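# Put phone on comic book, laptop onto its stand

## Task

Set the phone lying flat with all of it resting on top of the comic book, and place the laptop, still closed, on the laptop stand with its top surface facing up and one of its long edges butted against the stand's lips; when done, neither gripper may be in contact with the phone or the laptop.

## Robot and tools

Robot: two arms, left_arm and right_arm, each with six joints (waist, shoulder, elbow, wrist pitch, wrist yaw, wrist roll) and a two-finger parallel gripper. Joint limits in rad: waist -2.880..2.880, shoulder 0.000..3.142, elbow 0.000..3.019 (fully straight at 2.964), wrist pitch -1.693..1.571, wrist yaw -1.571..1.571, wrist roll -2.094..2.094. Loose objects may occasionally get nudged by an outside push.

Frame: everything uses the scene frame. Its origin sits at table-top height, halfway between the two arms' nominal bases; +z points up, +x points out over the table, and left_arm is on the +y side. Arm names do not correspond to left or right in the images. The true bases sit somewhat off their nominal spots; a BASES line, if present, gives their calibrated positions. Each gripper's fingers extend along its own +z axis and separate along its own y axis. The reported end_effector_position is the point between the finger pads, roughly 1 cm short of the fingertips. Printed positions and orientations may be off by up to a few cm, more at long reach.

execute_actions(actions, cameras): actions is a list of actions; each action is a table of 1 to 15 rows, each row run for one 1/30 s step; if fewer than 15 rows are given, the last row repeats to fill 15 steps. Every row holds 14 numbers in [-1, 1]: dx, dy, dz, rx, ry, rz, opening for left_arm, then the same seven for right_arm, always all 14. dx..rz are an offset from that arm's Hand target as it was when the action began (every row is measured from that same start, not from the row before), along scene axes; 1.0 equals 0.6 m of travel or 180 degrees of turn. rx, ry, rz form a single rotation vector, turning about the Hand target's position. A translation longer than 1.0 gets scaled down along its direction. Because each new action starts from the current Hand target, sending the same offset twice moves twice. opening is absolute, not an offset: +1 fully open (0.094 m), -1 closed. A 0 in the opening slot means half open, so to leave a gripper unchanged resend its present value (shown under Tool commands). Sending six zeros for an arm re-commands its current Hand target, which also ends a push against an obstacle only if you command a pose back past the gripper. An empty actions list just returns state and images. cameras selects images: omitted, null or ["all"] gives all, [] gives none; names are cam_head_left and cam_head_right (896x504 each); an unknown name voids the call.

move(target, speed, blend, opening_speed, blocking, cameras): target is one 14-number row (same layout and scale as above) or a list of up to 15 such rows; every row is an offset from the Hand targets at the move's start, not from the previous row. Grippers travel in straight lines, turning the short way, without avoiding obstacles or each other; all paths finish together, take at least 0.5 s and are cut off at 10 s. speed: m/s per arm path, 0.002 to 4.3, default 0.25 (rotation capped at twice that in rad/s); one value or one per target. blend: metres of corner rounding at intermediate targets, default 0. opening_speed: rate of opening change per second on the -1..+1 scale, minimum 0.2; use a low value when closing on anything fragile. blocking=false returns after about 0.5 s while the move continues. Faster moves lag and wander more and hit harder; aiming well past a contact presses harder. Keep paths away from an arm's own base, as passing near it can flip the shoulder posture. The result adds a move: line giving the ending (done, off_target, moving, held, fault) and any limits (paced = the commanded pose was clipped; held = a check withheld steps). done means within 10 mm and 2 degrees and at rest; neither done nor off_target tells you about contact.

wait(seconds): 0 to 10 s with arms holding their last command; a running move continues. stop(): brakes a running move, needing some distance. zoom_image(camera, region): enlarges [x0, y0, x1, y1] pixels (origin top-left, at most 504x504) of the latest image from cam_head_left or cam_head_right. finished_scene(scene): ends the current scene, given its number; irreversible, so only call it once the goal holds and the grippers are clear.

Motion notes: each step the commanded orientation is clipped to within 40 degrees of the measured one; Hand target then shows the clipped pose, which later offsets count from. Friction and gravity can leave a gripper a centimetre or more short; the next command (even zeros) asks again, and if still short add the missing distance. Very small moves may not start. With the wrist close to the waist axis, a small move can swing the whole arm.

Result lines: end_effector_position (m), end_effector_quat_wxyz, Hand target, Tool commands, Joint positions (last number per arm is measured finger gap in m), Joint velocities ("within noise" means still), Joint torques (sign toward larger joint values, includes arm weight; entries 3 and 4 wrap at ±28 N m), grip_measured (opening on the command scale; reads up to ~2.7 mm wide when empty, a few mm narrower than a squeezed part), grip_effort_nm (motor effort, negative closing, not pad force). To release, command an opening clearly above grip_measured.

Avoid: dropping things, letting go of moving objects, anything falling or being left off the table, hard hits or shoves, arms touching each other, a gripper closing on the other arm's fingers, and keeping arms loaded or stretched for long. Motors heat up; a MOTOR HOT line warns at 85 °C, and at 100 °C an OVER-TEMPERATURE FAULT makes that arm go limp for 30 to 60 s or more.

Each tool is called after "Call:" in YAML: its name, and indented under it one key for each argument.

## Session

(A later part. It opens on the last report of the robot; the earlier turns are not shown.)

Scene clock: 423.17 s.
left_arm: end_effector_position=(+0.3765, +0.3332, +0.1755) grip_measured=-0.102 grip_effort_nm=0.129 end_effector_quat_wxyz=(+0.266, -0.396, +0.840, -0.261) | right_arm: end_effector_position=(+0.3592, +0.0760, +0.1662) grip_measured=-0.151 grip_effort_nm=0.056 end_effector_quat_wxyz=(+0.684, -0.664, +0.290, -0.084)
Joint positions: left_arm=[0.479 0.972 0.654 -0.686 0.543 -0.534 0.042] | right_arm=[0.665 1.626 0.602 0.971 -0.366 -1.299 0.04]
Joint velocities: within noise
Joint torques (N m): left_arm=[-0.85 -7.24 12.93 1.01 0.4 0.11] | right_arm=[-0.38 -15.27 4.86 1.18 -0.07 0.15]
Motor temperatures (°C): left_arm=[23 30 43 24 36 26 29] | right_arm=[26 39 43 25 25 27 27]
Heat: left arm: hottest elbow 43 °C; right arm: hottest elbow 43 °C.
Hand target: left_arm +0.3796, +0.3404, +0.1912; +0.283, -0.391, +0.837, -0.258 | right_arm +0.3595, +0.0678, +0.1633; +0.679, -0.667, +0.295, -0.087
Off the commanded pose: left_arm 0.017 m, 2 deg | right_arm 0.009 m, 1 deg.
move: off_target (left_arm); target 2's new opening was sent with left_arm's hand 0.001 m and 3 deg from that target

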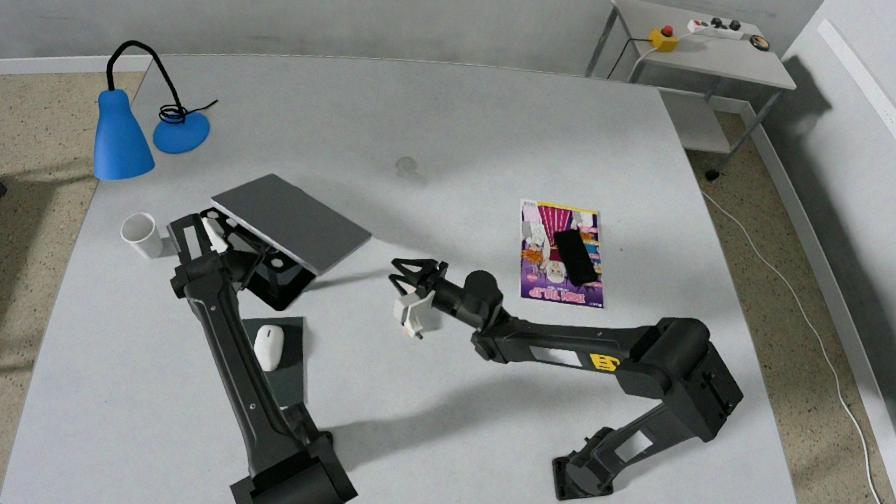

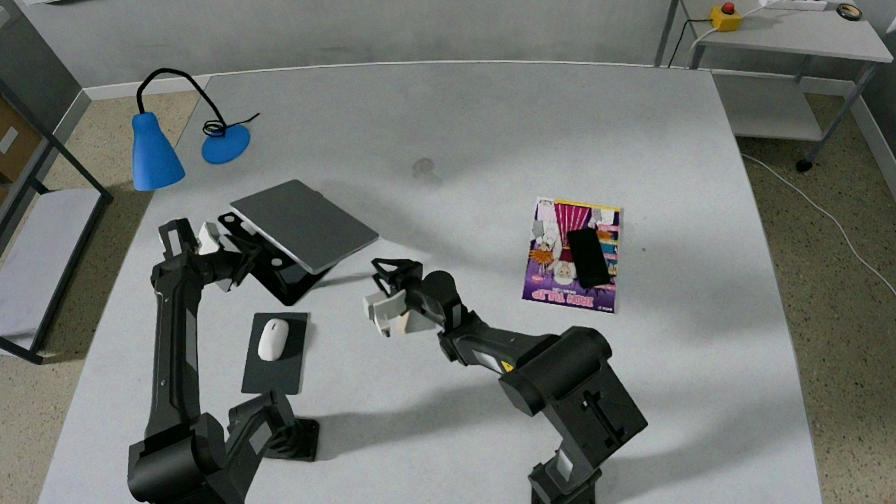

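Call:
execute_actions:
  actions: []

Call:
zoom_image:
  camera: "cam_head_left"
  region: [200, 140, 420, 290]

Call:
zoom_image:
  camera: "cam_head_right"
  region: [200, 140, 420, 290]

Call:
zoom_image:
  camera: "cam_head_left"
  region: [260, 160, 400, 255]

Call:
zoom_image:
  camera: "cam_head_right"
  region: [270, 160, 410, 255]

Scene clock: 435.70 s.
left_arm: end_effector_position=(+0.3765, +0.3332, +0.1755) grip_measured=-0.102 grip_effort_nm=0.129 end_effector_quat_wxyz=(+0.266, -0.395, +0.840, -0.261) | right_arm: end_effector_position=(+0.3592, +0.0760, +0.1662) grip_measured=-0.151 grip_effort_nm=0.051 end_effector_quat_wxyz=(+0.684, -0.664, +0.290, -0.084)
Joint positions: left_arm=[0.479 0.972 0.654 -0.686 0.543 -0.533 0.042] | right_arm=[0.665 1.626 0.602 0.971 -0.366 -1.299 0.04]
Joint velocities: within noise
Joint torques (N m): left_arm=[-0.62 -8.18 12.81 0.8 0.36 0.18] | right_arm=[-0.44 -15.15 4.85 1.18 -0.07 0.15]
Motor temperatures (°C): left_arm=[23 29 42 24 36 26 29] | right_arm=[26 38 41 25 25 27 27]
Heat: left arm: hottest elbow 42 °C; right arm: hottest elbow 41 °C.
Hand target: left_arm +0.3796, +0.3404, +0.1912; +0.283, -0.391, +0.837, -0.258 | right_arm +0.3595, +0.0678, +0.1633; +0.679, -0.667, +0.295, -0.087
Tool commands: left_gripper/opening=-0.1 right_gripper/opening=-0.15
Off the commanded pose: left_arm 0.018 m, 2 deg | right_arm 0.009 m, 1 deg.

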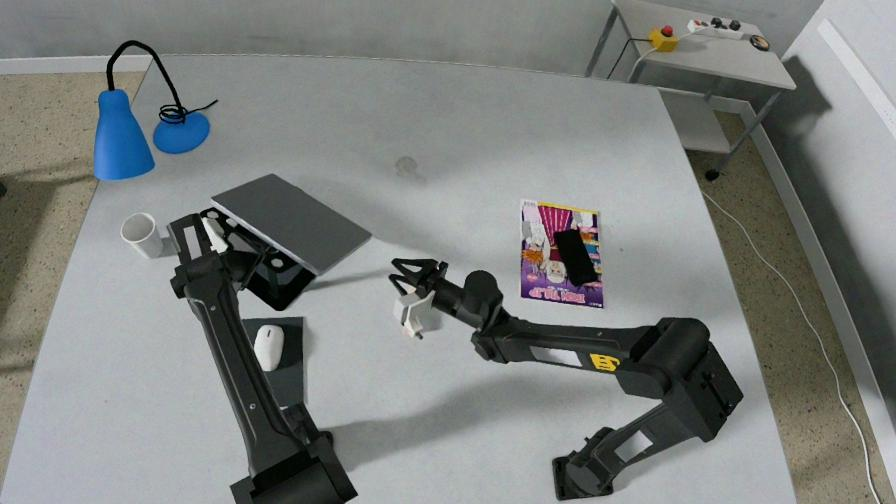

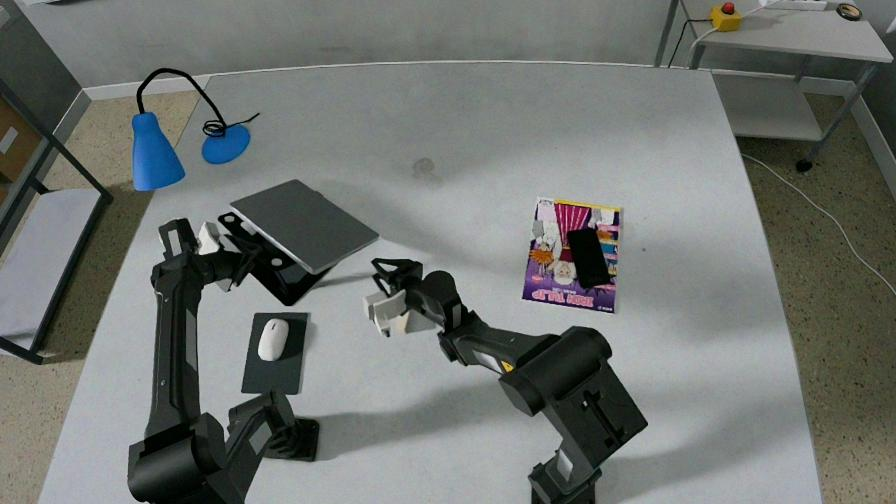

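Scaled by 2.291.

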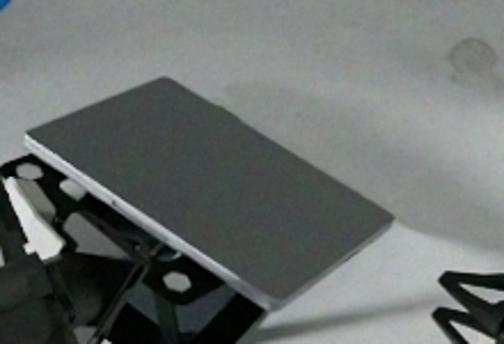

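Scaled by 2.291.

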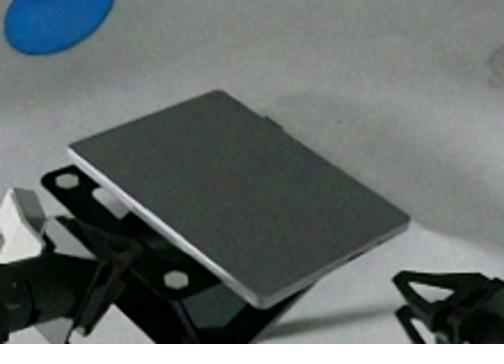

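Scaled by 3.600.

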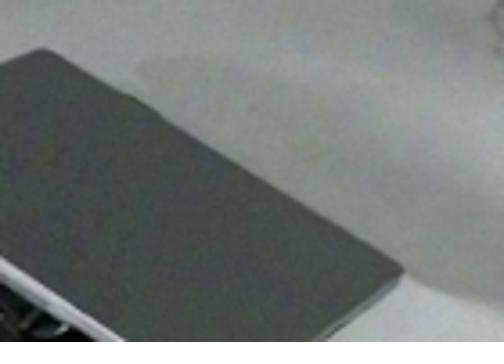

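Scaled by 3.600.

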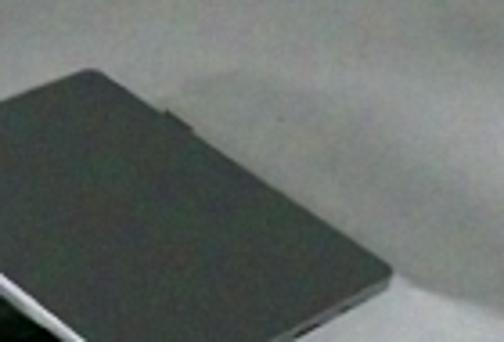

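Call:
move:
  target:
    - [0,0,0,0,0,0,-0.1,0.055,0.088,-0.105,0,0,0,-0.15]
  speed: 0.2

Call:
zoom_image:
  camera: "cam_head_left"
  region: [260, 170, 460, 310]

Call:
zoom_image:
  camera: "cam_head_right"
  region: [260, 170, 460, 310]

Scene clock: 458.50 s.
left_arm: end_effector_position=(+0.3765, +0.3332, +0.1755) grip_measured=-0.102 grip_effort_nm=0.129 end_effector_quat_wxyz=(+0.266, -0.395, +0.840, -0.261) | right_arm: end_effector_position=(+0.3866, +0.1075, +0.0953) grip_measured=-0.151 grip_effort_nm=0.051 end_effector_quat_wxyz=(+0.669, -0.672, +0.306, -0.084)
Joint positions: left_arm=[0.479 0.972 0.654 -0.686 0.543 -0.533 0.042] | right_arm=[0.69 1.88 0.708 1.076 -0.321 -1.299 0.04]
Joint velocities: within noise
Joint torques (N m): left_arm=[-0.26 -7.36 12.75 0.83 0.37 0.16] | right_arm=[1.2 -14.8 7.3 2.21 0.06 0.18]
Motor temperatures (°C): left_arm=[23 29 42 23 35 25 28] | right_arm=[26 37 39 25 25 26 27]
Heat: left arm: hottest elbow 42 °C; right arm: hottest elbow 39 °C.
Hand target: left_arm +0.3796, +0.3404, +0.1912; +0.283, -0.391, +0.837, -0.258 | right_arm +0.3925, +0.1206, +0.1003; +0.679, -0.667, +0.295, -0.087
Off the commanded pose: left_arm 0.018 m, 2 deg | right_arm 0.015 m, 2 deg.
move: off_target (left_arm, right_arm)

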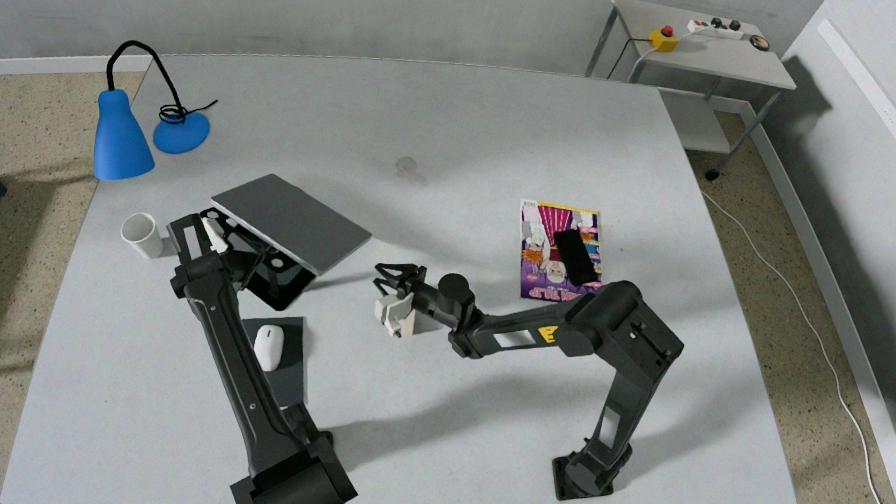

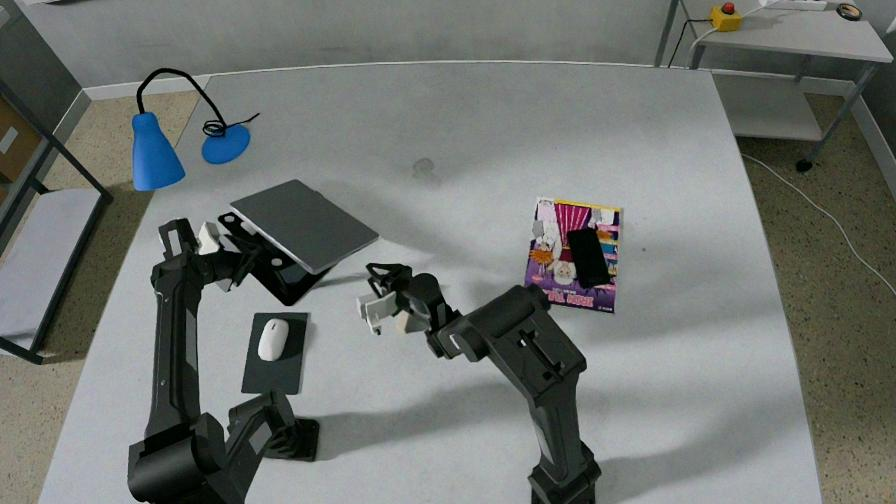

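Scaled by 2.520.

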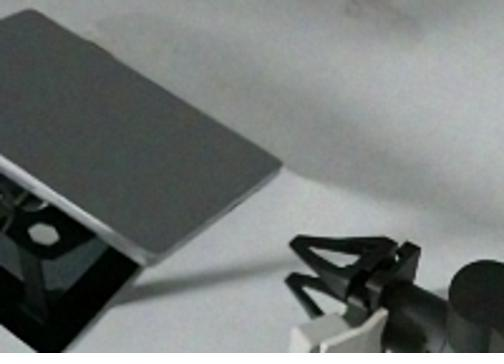

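Scaled by 2.520.

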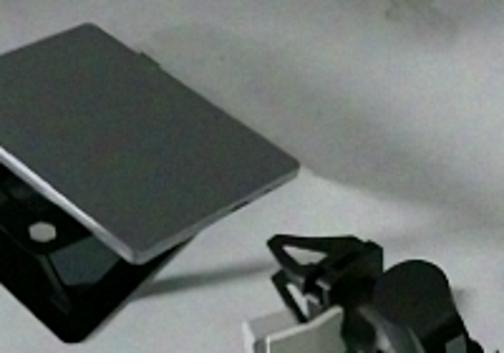

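Call:
move:
  target:
    - [0,0,0,0,0,0,-0.1,0.1,0.163,0.01,0,0,0,-0.15]
  speed: 0.1

Call:
zoom_image:
  camera: "cam_head_left"
  region: [260, 170, 460, 310]

Call:
zoom_image:
  camera: "cam_head_right"
  region: [260, 170, 460, 310]

Scene clock: 464.70 s.
left_arm: end_effector_position=(+0.3765, +0.3332, +0.1755) grip_measured=-0.102 grip_effort_nm=0.129 end_effector_quat_wxyz=(+0.266, -0.395, +0.840, -0.261) | right_arm: end_effector_position=(+0.4392, +0.1938, +0.1138) grip_measured=-0.151 grip_effort_nm=0.051 end_effector_quat_wxyz=(+0.678, -0.666, +0.298, -0.090)
Joint positions: left_arm=[0.479 0.972 0.654 -0.686 0.543 -0.533 0.042] | right_arm=[0.752 1.987 0.995 0.925 -0.261 -1.299 0.04]
Joint velocities: within noise
Joint torques (N m): left_arm=[-0.38 -6.89 12.79 0.94 0.34 0.11] | right_arm=[1.49 -16.5 11.59 0.98 0.22 0.23]
Motor temperatures (°C): left_arm=[22 29 42 23 34 25 28] | right_arm=[26 38 39 25 25 26 27]
Heat: left arm: hottest elbow 42 °C; right arm: hottest elbow 39 °C.
Hand target: left_arm +0.3796, +0.3404, +0.1912; +0.283, -0.391, +0.837, -0.258 | right_arm +0.4525, +0.2183, +0.1063; +0.679, -0.667, +0.295, -0.087
Off the commanded pose: left_arm 0.018 m, 2 deg | right_arm 0.029 m, 0 deg.
move: off_target (left_arm, right_arm)

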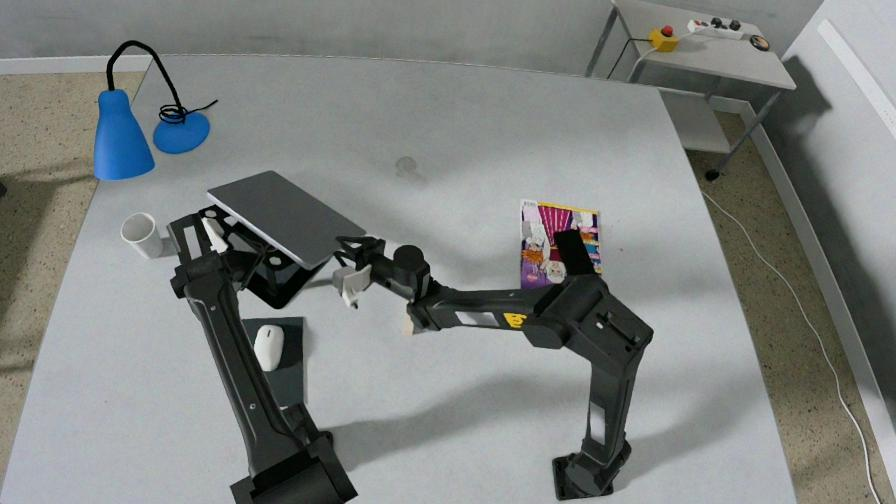

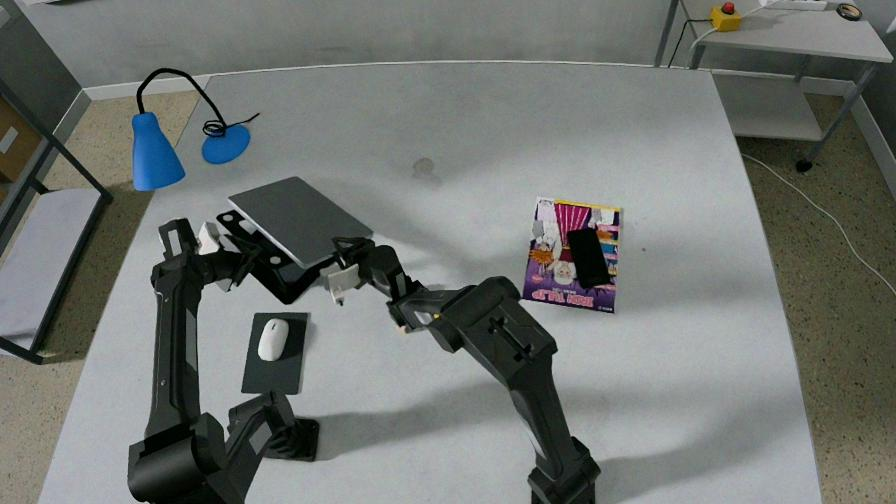

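Scaled by 2.520.

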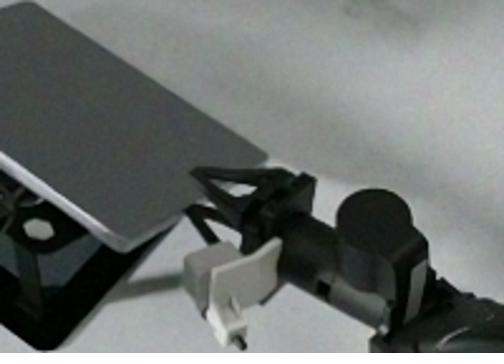

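Scaled by 2.520.

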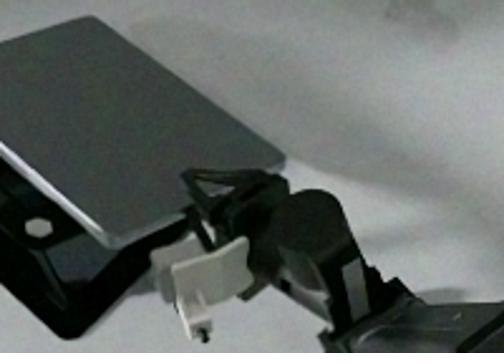

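Call:
move:
  target:
    - [0,0,0,0,0,0,-0.1,-0.045,-0.072,0.0,0,0,0,-0.15]
    - [0,0,0,0,0,0,-0.1,-0.045,-0.072,-0.035,0,0,0,-0.15]
    - [0,0,0,0,0,0,-0.1,0,0,-0.035,0,0,0,-0.15]
  speed: 0.1

Call:
zoom_image:
  camera: "cam_head_left"
  region: [260, 170, 460, 310]

Call:
zoom_image:
  camera: "cam_head_right"
  region: [260, 170, 460, 310]

Scene clock: 472.37 s.
left_arm: end_effector_position=(+0.3765, +0.3332, +0.1755) grip_measured=-0.102 grip_effort_nm=0.125 end_effector_quat_wxyz=(+0.266, -0.395, +0.840, -0.261) | right_arm: end_effector_position=(+0.4476, +0.2019, +0.0923) grip_measured=-0.151 grip_effort_nm=0.046 end_effector_quat_wxyz=(+0.679, -0.665, +0.298, -0.091)
Joint positions: left_arm=[0.479 0.972 0.654 -0.686 0.543 -0.533 0.042] | right_arm=[0.754 2.056 1.033 0.959 -0.257 -1.299 0.04]
Joint velocities: within noise
Joint torques (N m): left_arm=[0.03 -7.77 12.62 0.9 0.33 0.16] | right_arm=[1.2 -18.73 9.22 1.09 0.07 0.23]
Motor temperatures (°C): left_arm=[22 29 42 23 34 25 28] | right_arm=[26 38 40 25 25 26 27]
Heat: left arm: hottest elbow 42 °C; right arm: hottest elbow 40 °C.
Hand target: left_arm +0.3796, +0.3404, +0.1912; +0.283, -0.391, +0.837, -0.258 | right_arm +0.4525, +0.2184, +0.0852; +0.679, -0.667, +0.295, -0.087
Off the commanded pose: left_arm 0.018 m, 2 deg | right_arm 0.018 m, 1 deg.
move: off_target (left_arm, right_arm)

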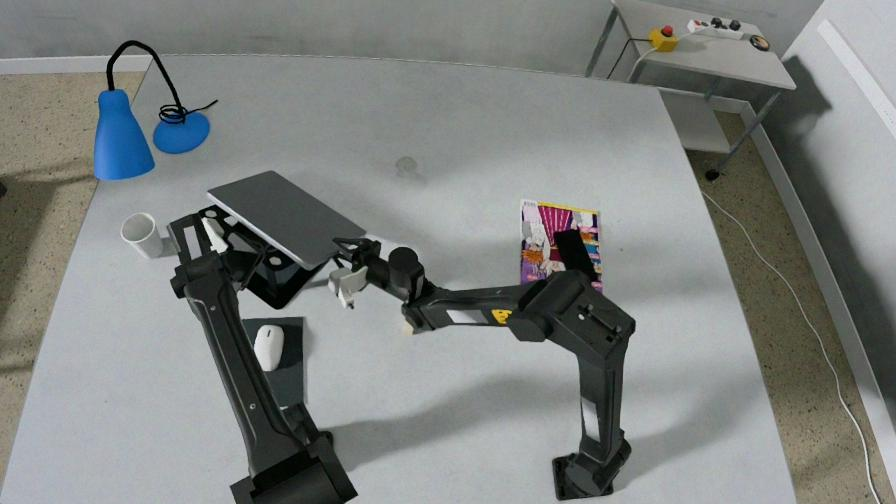

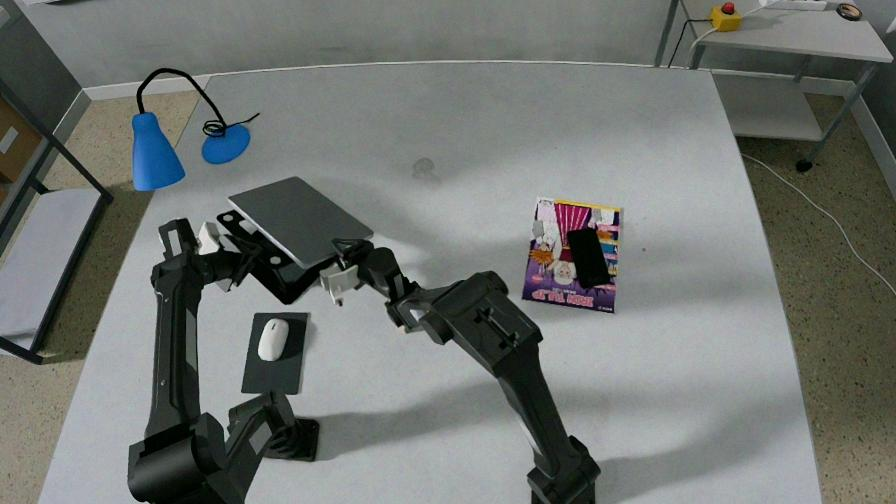

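Scaled by 2.520.

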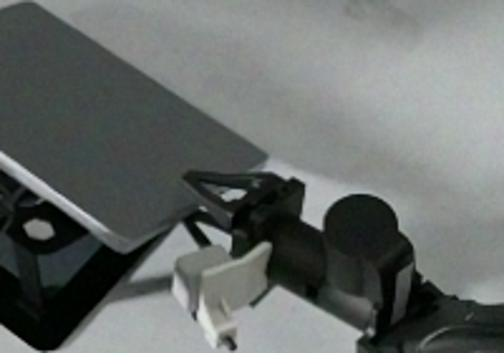

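Scaled by 2.520.

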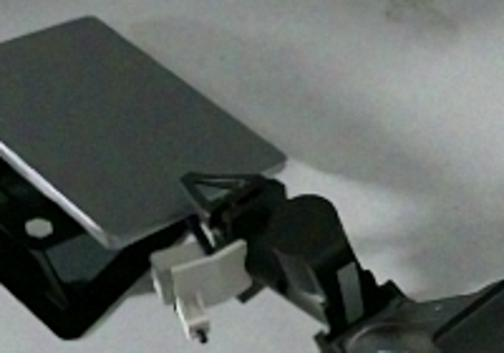

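Call:
move:
  target:
    - [0,0,0,0,0,0,-0.1,0.016,0.027,-0.006,0,0,0,-0.15]
  speed: 0.08

Call:
zoom_image:
  camera: "cam_head_left"
  region: [260, 170, 460, 310]

Call:
zoom_image:
  camera: "cam_head_right"
  region: [260, 170, 460, 310]

Scene clock: 476.23 s.
left_arm: end_effector_position=(+0.3765, +0.3332, +0.1755) grip_measured=-0.102 grip_effort_nm=0.129 end_effector_quat_wxyz=(+0.266, -0.395, +0.840, -0.261) | right_arm: end_effector_position=(+0.4576, +0.2187, +0.0902) grip_measured=-0.151 grip_effort_nm=0.046 end_effector_quat_wxyz=(+0.680, -0.664, +0.297, -0.091)
Joint positions: left_arm=[0.479 0.972 0.654 -0.686 0.543 -0.533 0.042] | right_arm=[0.763 2.09 1.094 0.934 -0.248 -1.299 0.04]
Joint velocities: within noise
Joint torques (N m): left_arm=[-0.03 -7.59 12.9 0.8 0.33 0.17] | right_arm=[1.26 -19.43 9.33 1.21 0.07 0.23]
Motor temperatures (°C): left_arm=[22 29 42 23 34 25 28] | right_arm=[26 38 40 25 25 26 27]
Heat: left arm: hottest elbow 42 °C; right arm: hottest elbow 40 °C.
Hand target: left_arm +0.3796, +0.3404, +0.1912; +0.283, -0.391, +0.837, -0.258 | right_arm +0.4620, +0.2346, +0.0816; +0.679, -0.667, +0.295, -0.087
Off the commanded pose: left_arm 0.018 m, 2 deg | right_arm 0.019 m, 1 deg.
move: off_target (left_arm, right_arm)

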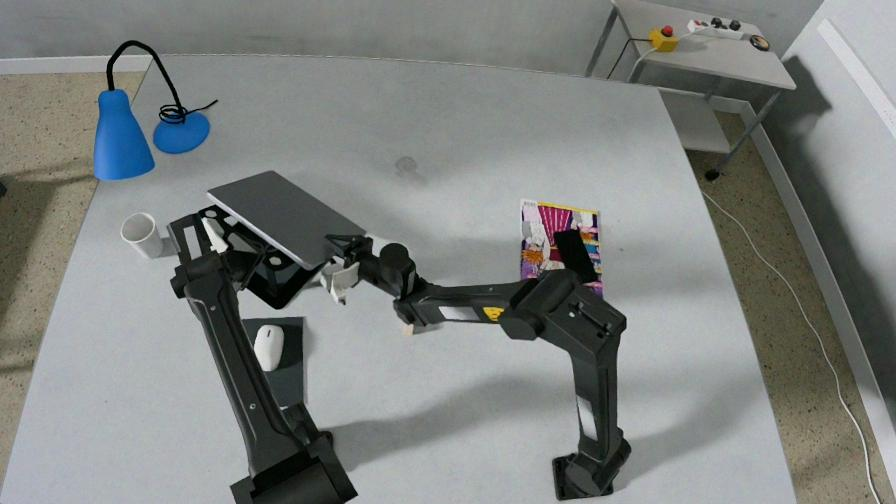

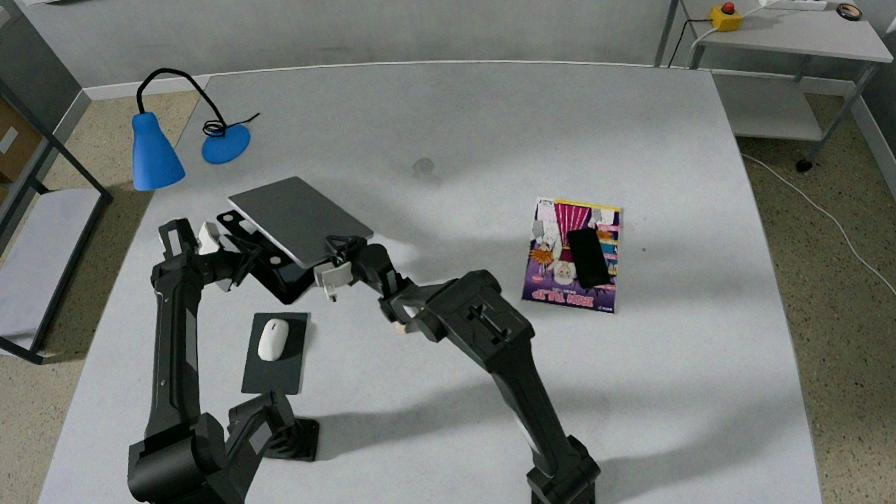

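Scaled by 2.520.

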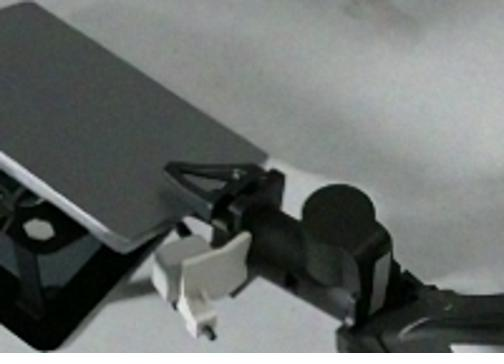

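Scaled by 2.520.

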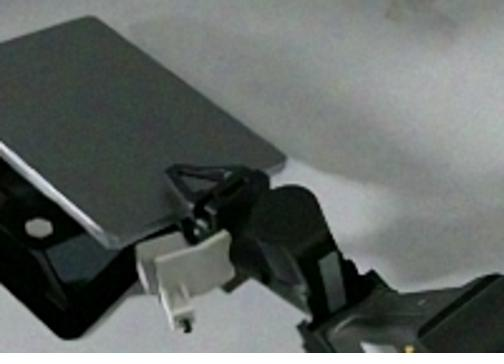

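Call:
move:
  target: [0,0,0,0,0,0,-0.1,-0.007,-0.027,0.012,0,0,0,-0.85]
  opening_speed: 0.5
  cameras: []

Call:
move:
  target: [0.117,-0.018,-0.04,0,0,0,-0.1,0,0,0,0,0,0,-0.85]
  speed: 0.1

Call:
zoom_image:
  camera: "cam_head_left"
  region: [180, 140, 380, 280]

Call:
zoom_image:
  camera: "cam_head_right"
  region: [180, 140, 380, 280]

Scene clock: 483.10 s.
left_arm: end_effector_position=(+0.3764, +0.3333, +0.1755) grip_measured=-0.102 grip_effort_nm=0.129 end_effector_quat_wxyz=(+0.266, -0.395, +0.840, -0.261) | right_arm: end_effector_position=(+0.4560, +0.2198, +0.0886) grip_measured=-0.585 grip_effort_nm=-1.023 end_effector_quat_wxyz=(+0.680, -0.661, +0.311, -0.070)
Joint positions: left_arm=[0.48 0.972 0.654 -0.686 0.543 -0.533 0.042] | right_arm=[0.763 2.09 1.095 0.926 -0.259 -1.251 0.02]
Joint velocities: within noise
Joint torques (N m): left_arm=[0.56 -7.41 12.86 0.9 0.37 0.17] | right_arm=[0.21 -22.36 6.13 1.8 -0.07 -0.21]
Motor temperatures (°C): left_arm=[22 29 42 23 34 25 28] | right_arm=[26 38 40 25 25 26 27]
Heat: left arm: hottest elbow 42 °C; right arm: hottest elbow 40 °C.
Hand target: left_arm +0.3796, +0.3405, +0.1912; +0.283, -0.391, +0.837, -0.258 | right_arm +0.4578, +0.2184, +0.0888; +0.679, -0.667, +0.295, -0.087
Off the commanded pose: left_arm 0.018 m, 2 deg | right_arm 0.002 m, 3 deg.
move: off_target (left_arm, right_arm)
No camera images: "cameras" was empty.

Scene clock: 484.57 s.
left_arm: end_effector_position=(+0.4185, +0.3261, +0.1363) grip_measured=-0.102 grip_effort_nm=0.120 end_effector_quat_wxyz=(+0.251, -0.408, +0.841, -0.252) | right_arm: end_effector_position=(+0.4559, +0.2199, +0.0886) grip_measured=-0.586 grip_effort_nm=-1.033 end_effector_quat_wxyz=(+0.680, -0.661, +0.312, -0.069)
Joint positions: left_arm=[0.381 1.141 0.661 -0.513 0.467 -0.636 0.042] | right_arm=[0.763 2.09 1.095 0.926 -0.26 -1.249 0.019]
Joint velocities: within noise
Joint torques (N m): left_arm=[-2.96 -7.47 16.47 2 0.2 -0.06] | right_arm=[0.09 -22.3 6.15 1.81 -0.06 -0.23]
Motor temperatures (°C): left_arm=[22 29 42 24 34 25 28] | right_arm=[26 38 40 25 25 26 27]
Heat: left arm: hottest elbow 42 °C; right arm: hottest elbow 40 °C.
Hand target: left_arm +0.4497, +0.3296, +0.1671; +0.283, -0.391, +0.837, -0.258 | right_arm +0.4578, +0.2185, +0.0888; +0.679, -0.667, +0.295, -0.087
Off the commanded pose: left_arm 0.044 m, 4 deg | right_arm 0.002 m, 3 deg.
move: off_target (left_arm, right_arm)

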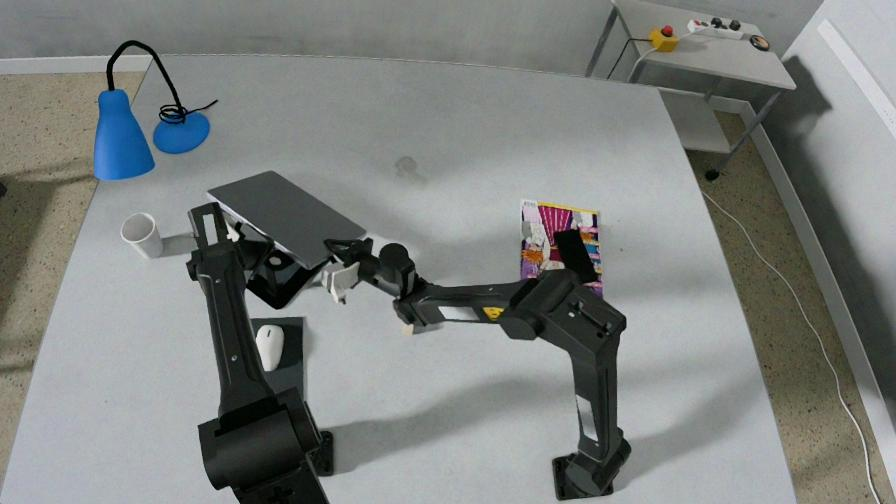

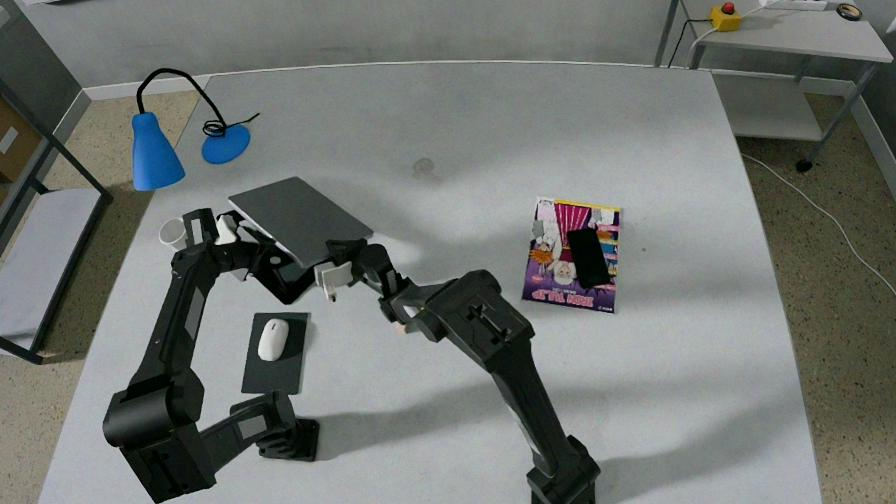

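Scaled by 2.520.

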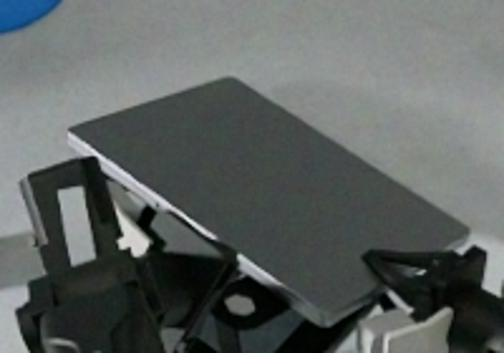

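Scaled by 2.520.

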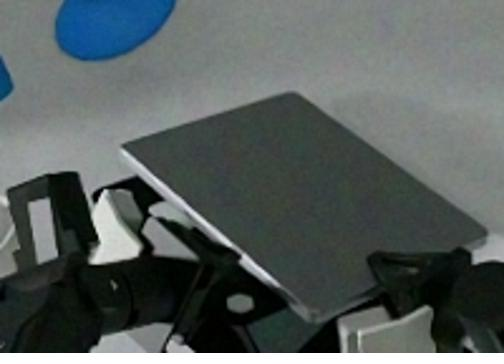

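Call:
move:
  target: [0.05,-0.008,0.01,0,0,0,-0.1,0,0,0,0,0,0,-0.85]
  speed: 0.08

Call:
zoom_image:
  camera: "cam_head_left"
  region: [180, 140, 380, 280]

Call:
zoom_image:
  camera: "cam_head_right"
  region: [180, 140, 380, 280]

Scene clock: 488.77 s.
left_arm: end_effector_position=(+0.4313, +0.3262, +0.1293) grip_measured=-0.101 grip_effort_nm=0.061 end_effector_quat_wxyz=(+0.236, -0.424, +0.840, -0.244) | right_arm: end_effector_position=(+0.4565, +0.2194, +0.0886) grip_measured=-0.586 grip_effort_nm=-1.033 end_effector_quat_wxyz=(+0.680, -0.660, +0.313, -0.070)
Joint positions: left_arm=[0.355 1.194 0.694 -0.513 0.433 -0.678 0.042] | right_arm=[0.762 2.09 1.095 0.926 -0.258 -1.249 0.019]
Joint velocities: within noise
Joint torques (N m): left_arm=[-4.13 -8.18 18.95 2.29 0.54 -0.06] | right_arm=[0.21 -22.3 6.13 1.81 -0.11 -0.23]
Motor temperatures (°C): left_arm=[22 29 43 24 34 25 28] | right_arm=[26 38 40 25 25 26 27]
Heat: left arm: hottest elbow 43 °C; right arm: hottest elbow 40 °C.
Hand target: left_arm +0.4798, +0.3247, +0.1731; +0.283, -0.391, +0.837, -0.258 | right_arm +0.4579, +0.2184, +0.0888; +0.679, -0.667, +0.295, -0.087
Off the commanded pose: left_arm 0.065 m, 7 deg | right_arm 0.002 m, 3 deg.
move: off_target (left_arm, right_arm)

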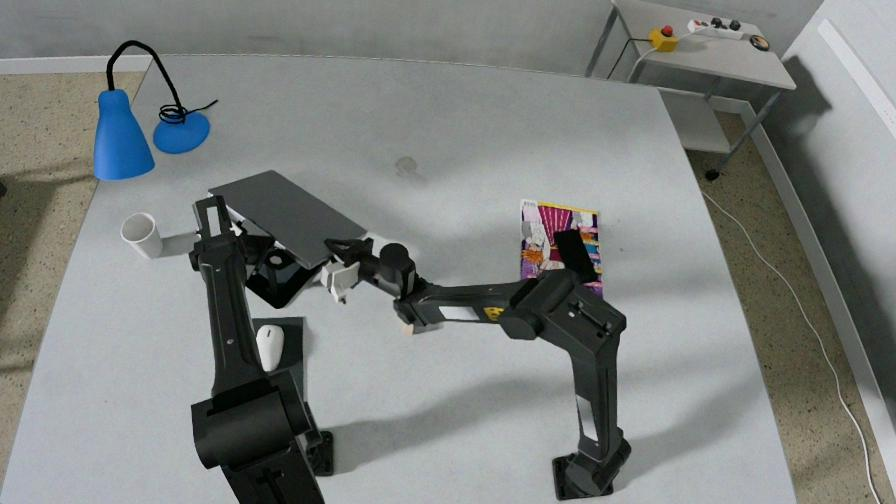

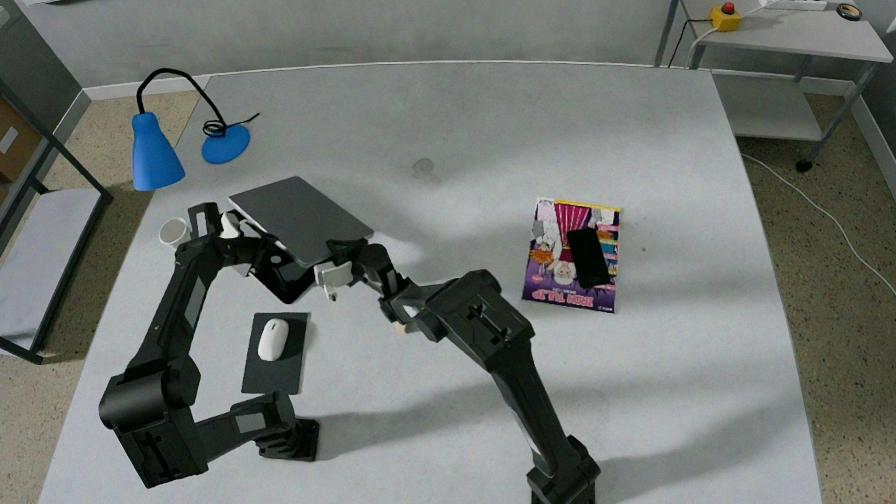

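Scaled by 2.520.

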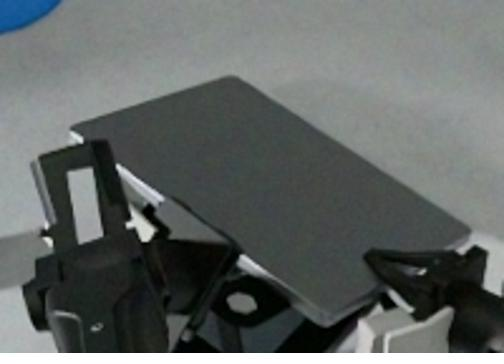

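Scaled by 2.520.

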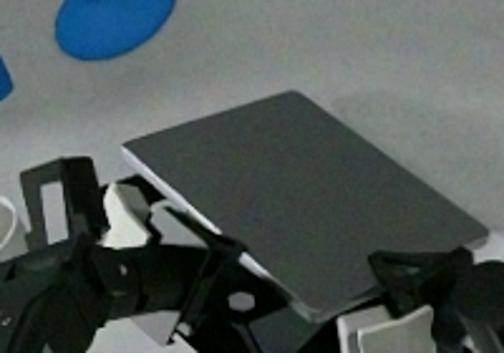

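Call:
move:
  target: [-0.06,0.01,-0.04,0,0,0,-0.1,0,0,0,0,0,0,-0.85]
  speed: 0.1
  cameras: []

Call:
move:
  target: [0,0,0,0,0,0,-0.88,0,0,0,0,0,0,-0.85]
  opening_speed: 0.5

Call:
zoom_image:
  camera: "cam_head_left"
  region: [180, 140, 380, 280]

Call:
zoom_image:
  camera: "cam_head_right"
  region: [180, 140, 380, 280]

Scene clock: 493.30 s.
left_arm: end_effector_position=(+0.4330, +0.3263, +0.1301) grip_measured=-0.101 grip_effort_nm=0.061 end_effector_quat_wxyz=(+0.246, -0.413, +0.839, -0.254) | right_arm: end_effector_position=(+0.4572, +0.2188, +0.0886) grip_measured=-0.587 grip_effort_nm=-1.038 end_effector_quat_wxyz=(+0.679, -0.660, +0.313, -0.070)
Joint positions: left_arm=[0.364 1.194 0.684 -0.482 0.461 -0.661 0.042] | right_arm=[0.761 2.09 1.095 0.926 -0.258 -1.249 0.019]
Joint velocities: within noise
Joint torques (N m): left_arm=[-0.85 -10.58 10.77 2.78 0.62 0.28] | right_arm=[0.21 -22.42 6.13 1.81 -0.12 -0.23]
Motor temperatures (°C): left_arm=[22 29 44 24 34 25 28] | right_arm=[26 38 39 25 25 26 27]
Heat: left arm: hottest elbow 44 °C; right arm: hottest elbow 39 °C.
Hand target: left_arm +0.4437, +0.3308, +0.1490; +0.283, -0.391, +0.837, -0.258 | right_arm +0.4579, +0.2183, +0.0888; +0.679, -0.667, +0.295, -0.087
Off the commanded pose: left_arm 0.022 m, 5 deg | right_arm 0.001 m, 3 deg.
move: off_target (left_arm, right_arm)
No camera images: "cameras" was empty.

Scene clock: 495.07 s.
left_arm: end_effector_position=(+0.4340, +0.3267, +0.1326) grip_measured=-0.262 grip_effort_nm=-0.994 end_effector_quat_wxyz=(+0.251, -0.410, +0.837, -0.262) | right_arm: end_effector_position=(+0.4578, +0.2184, +0.0909) grip_measured=-0.595 grip_effort_nm=-1.033 end_effector_quat_wxyz=(+0.682, -0.657, +0.312, -0.071)
Joint positions: left_arm=[0.372 1.191 0.68 -0.468 0.48 -0.661 0.035] | right_arm=[0.76 2.089 1.095 0.934 -0.258 -1.247 0.019]
Joint velocities: within noise
Joint torques (N m): left_arm=[-1.55 -9.99 11.17 2.24 -0.06 0.26] | right_arm=[0.38 -22.01 6.2 1.54 -0.11 -0.25]
Motor temperatures (°C): left_arm=[22 29 44 24 34 25 28] | right_arm=[26 38 39 25 25 26 27]
Heat: left arm: hottest elbow 44 °C; right arm: hottest elbow 39 °C.
Hand target: left_arm +0.4437, +0.3308, +0.1491; +0.283, -0.391, +0.837, -0.258 | right_arm +0.4579, +0.2184, +0.0888; +0.679, -0.667, +0.295, -0.087
Off the commanded pose: left_arm 0.020 m, 4 deg | right_arm 0.002 m, 3 deg.
move: off_target (left_arm, right_arm)

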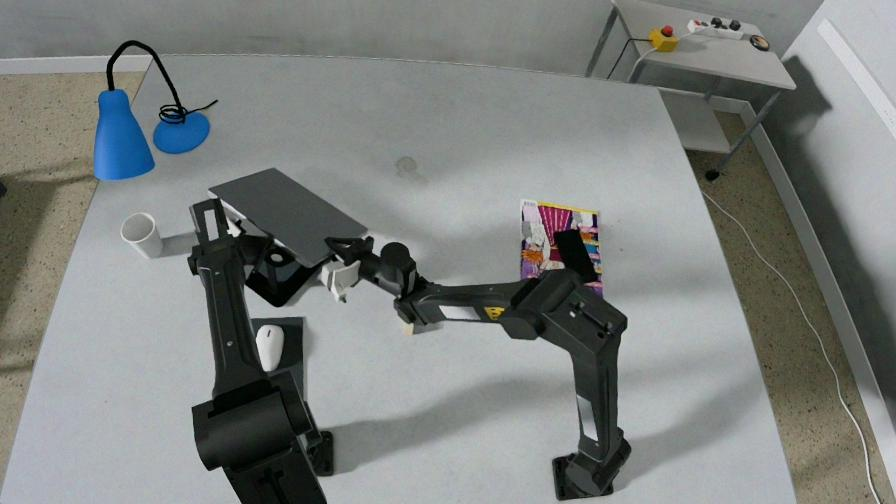

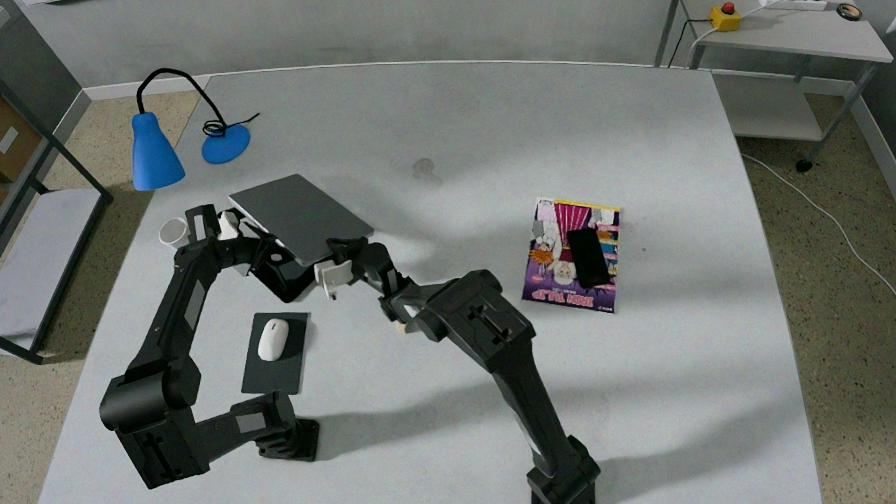

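Scaled by 2.520.

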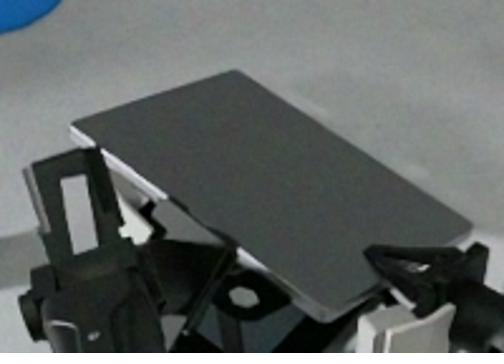

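Scaled by 2.520.

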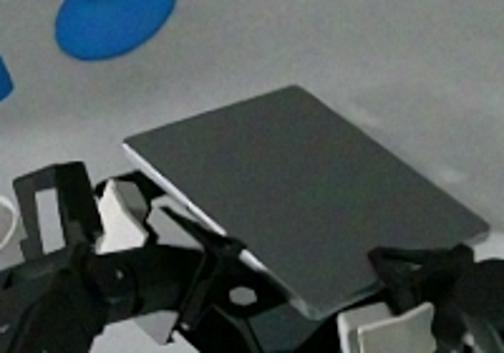

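Call:
move:
  target:
    - [-0.016,0,-0.024,0,0,0,-0.1,0,0,0,0,0,0,-0.85]
    - [-0.04,0.012,0.02,0,0,0,-0.1,0,0,0,0,0,0,-0.85]
    - [-0.09,0.02,0.06,0,0,0,-0.1,0,0,0,0,0,0,-0.85]
  speed: 0.1
  cameras: []

Call:
move:
  target: [0,0,0,0,0,0,-0.1,0,0,0.09,0,0,0,-0.85]
  speed: 0.1

Call:
zoom_image:
  camera: "cam_head_left"
  region: [180, 140, 380, 280]

Call:
zoom_image:
  camera: "cam_head_right"
  region: [180, 140, 380, 280]

Scene clock: 502.20 s.
left_arm: end_effector_position=(+0.3859, +0.3351, +0.1695) grip_measured=-0.102 grip_effort_nm=0.115 end_effector_quat_wxyz=(+0.266, -0.395, +0.840, -0.261) | right_arm: end_effector_position=(+0.4576, +0.2183, +0.0900) grip_measured=-0.598 grip_effort_nm=-1.038 end_effector_quat_wxyz=(+0.682, -0.656, +0.316, -0.067)
Joint positions: left_arm=[0.469 1.008 0.658 -0.647 0.536 -0.544 0.042] | right_arm=[0.76 2.09 1.094 0.933 -0.259 -1.236 0.019]
Joint velocities: within noise
Joint torques (N m): left_arm=[-0.21 -6.95 12.68 0.95 0.31 0.13] | right_arm=[0.32 -22.24 6.17 1.57 -0.1 -0.34]
Motor temperatures (°C): left_arm=[22 29 44 24 33 25 28] | right_arm=[26 38 39 25 24 26 28]
Heat: left arm: hottest elbow 44 °C; right arm: hottest elbow 39 °C.
Hand target: left_arm +0.3898, +0.3428, +0.1851; +0.283, -0.391, +0.837, -0.258 | right_arm +0.4578, +0.2185, +0.0889; +0.679, -0.667, +0.295, -0.087
Off the commanded pose: left_arm 0.018 m, 2 deg | right_arm 0.001 m, 4 deg.
move: off_target (left_arm, right_arm)
No camera images: "cameras" was empty.

Scene clock: 503.27 s.
left_arm: end_effector_position=(+0.3859, +0.3351, +0.1695) grip_measured=-0.102 grip_effort_nm=0.115 end_effector_quat_wxyz=(+0.267, -0.395, +0.840, -0.260) | right_arm: end_effector_position=(+0.4578, +0.2177, +0.1041) grip_measured=-0.601 grip_effort_nm=-1.043 end_effector_quat_wxyz=(+0.663, -0.669, +0.329, -0.061)
Joint positions: left_arm=[0.469 1.008 0.658 -0.647 0.536 -0.544 0.042] | right_arm=[0.76 2.03 1.094 0.82 -0.255 -1.235 0.019]
Joint velocities: within noise
Joint torques (N m): left_arm=[-0.67 -7.94 12.89 0.95 0.37 0.21] | right_arm=[0.38 -26.75 6.61 1.55 -0.14 -0.35]
Motor temperatures (°C): left_arm=[22 29 44 24 33 25 28] | right_arm=[26 39 39 25 24 26 28]
Heat: left arm: hottest elbow 44 °C; right arm: hottest shoulder 39 °C.
Hand target: left_arm +0.3898, +0.3428, +0.1851; +0.283, -0.391, +0.837, -0.258 | right_arm +0.4578, +0.2184, +0.1430; +0.679, -0.667, +0.295, -0.087
Off the commanded pose: left_arm 0.018 m, 2 deg | right_arm 0.039 m, 5 deg.
move: off_target (left_arm, right_arm)

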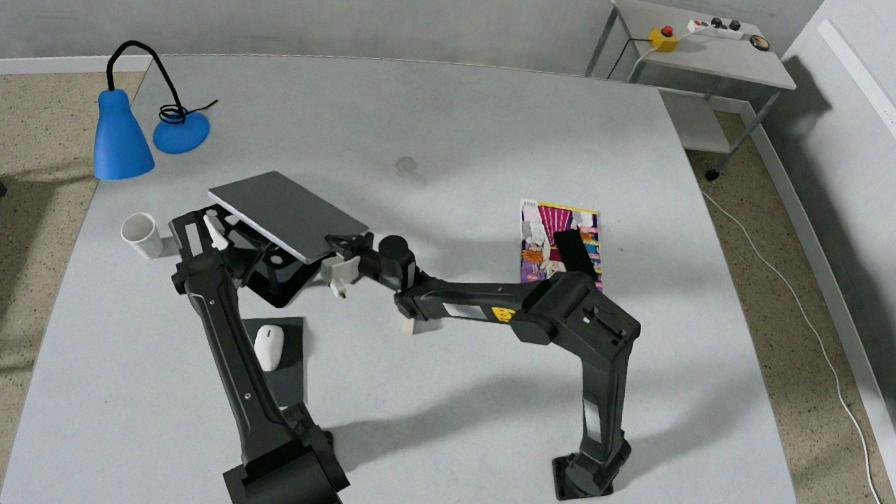

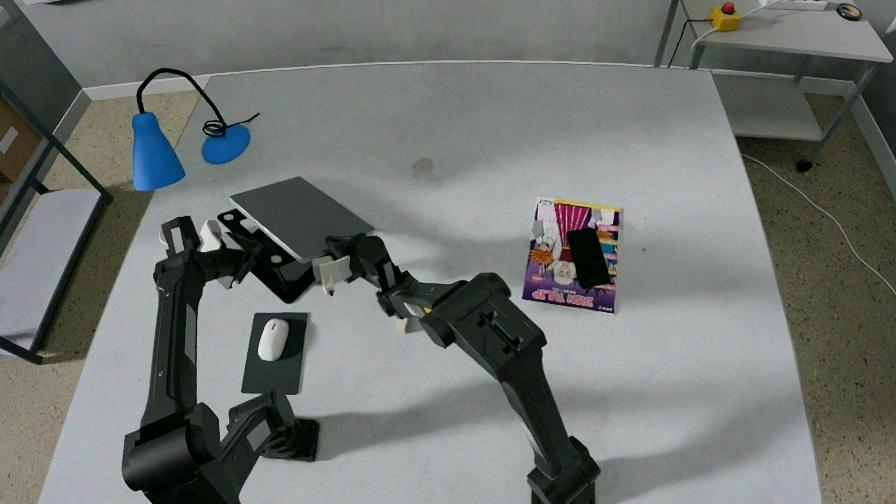

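Scaled by 2.520.

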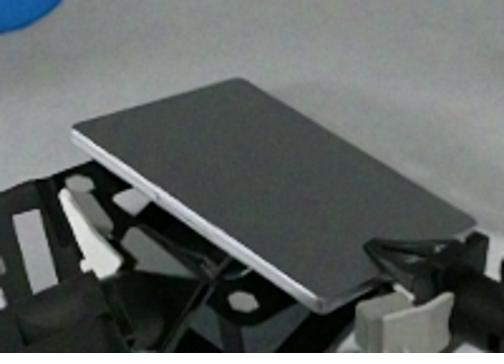

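Scaled by 2.520.

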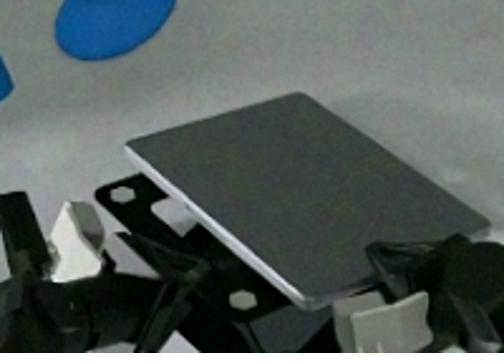

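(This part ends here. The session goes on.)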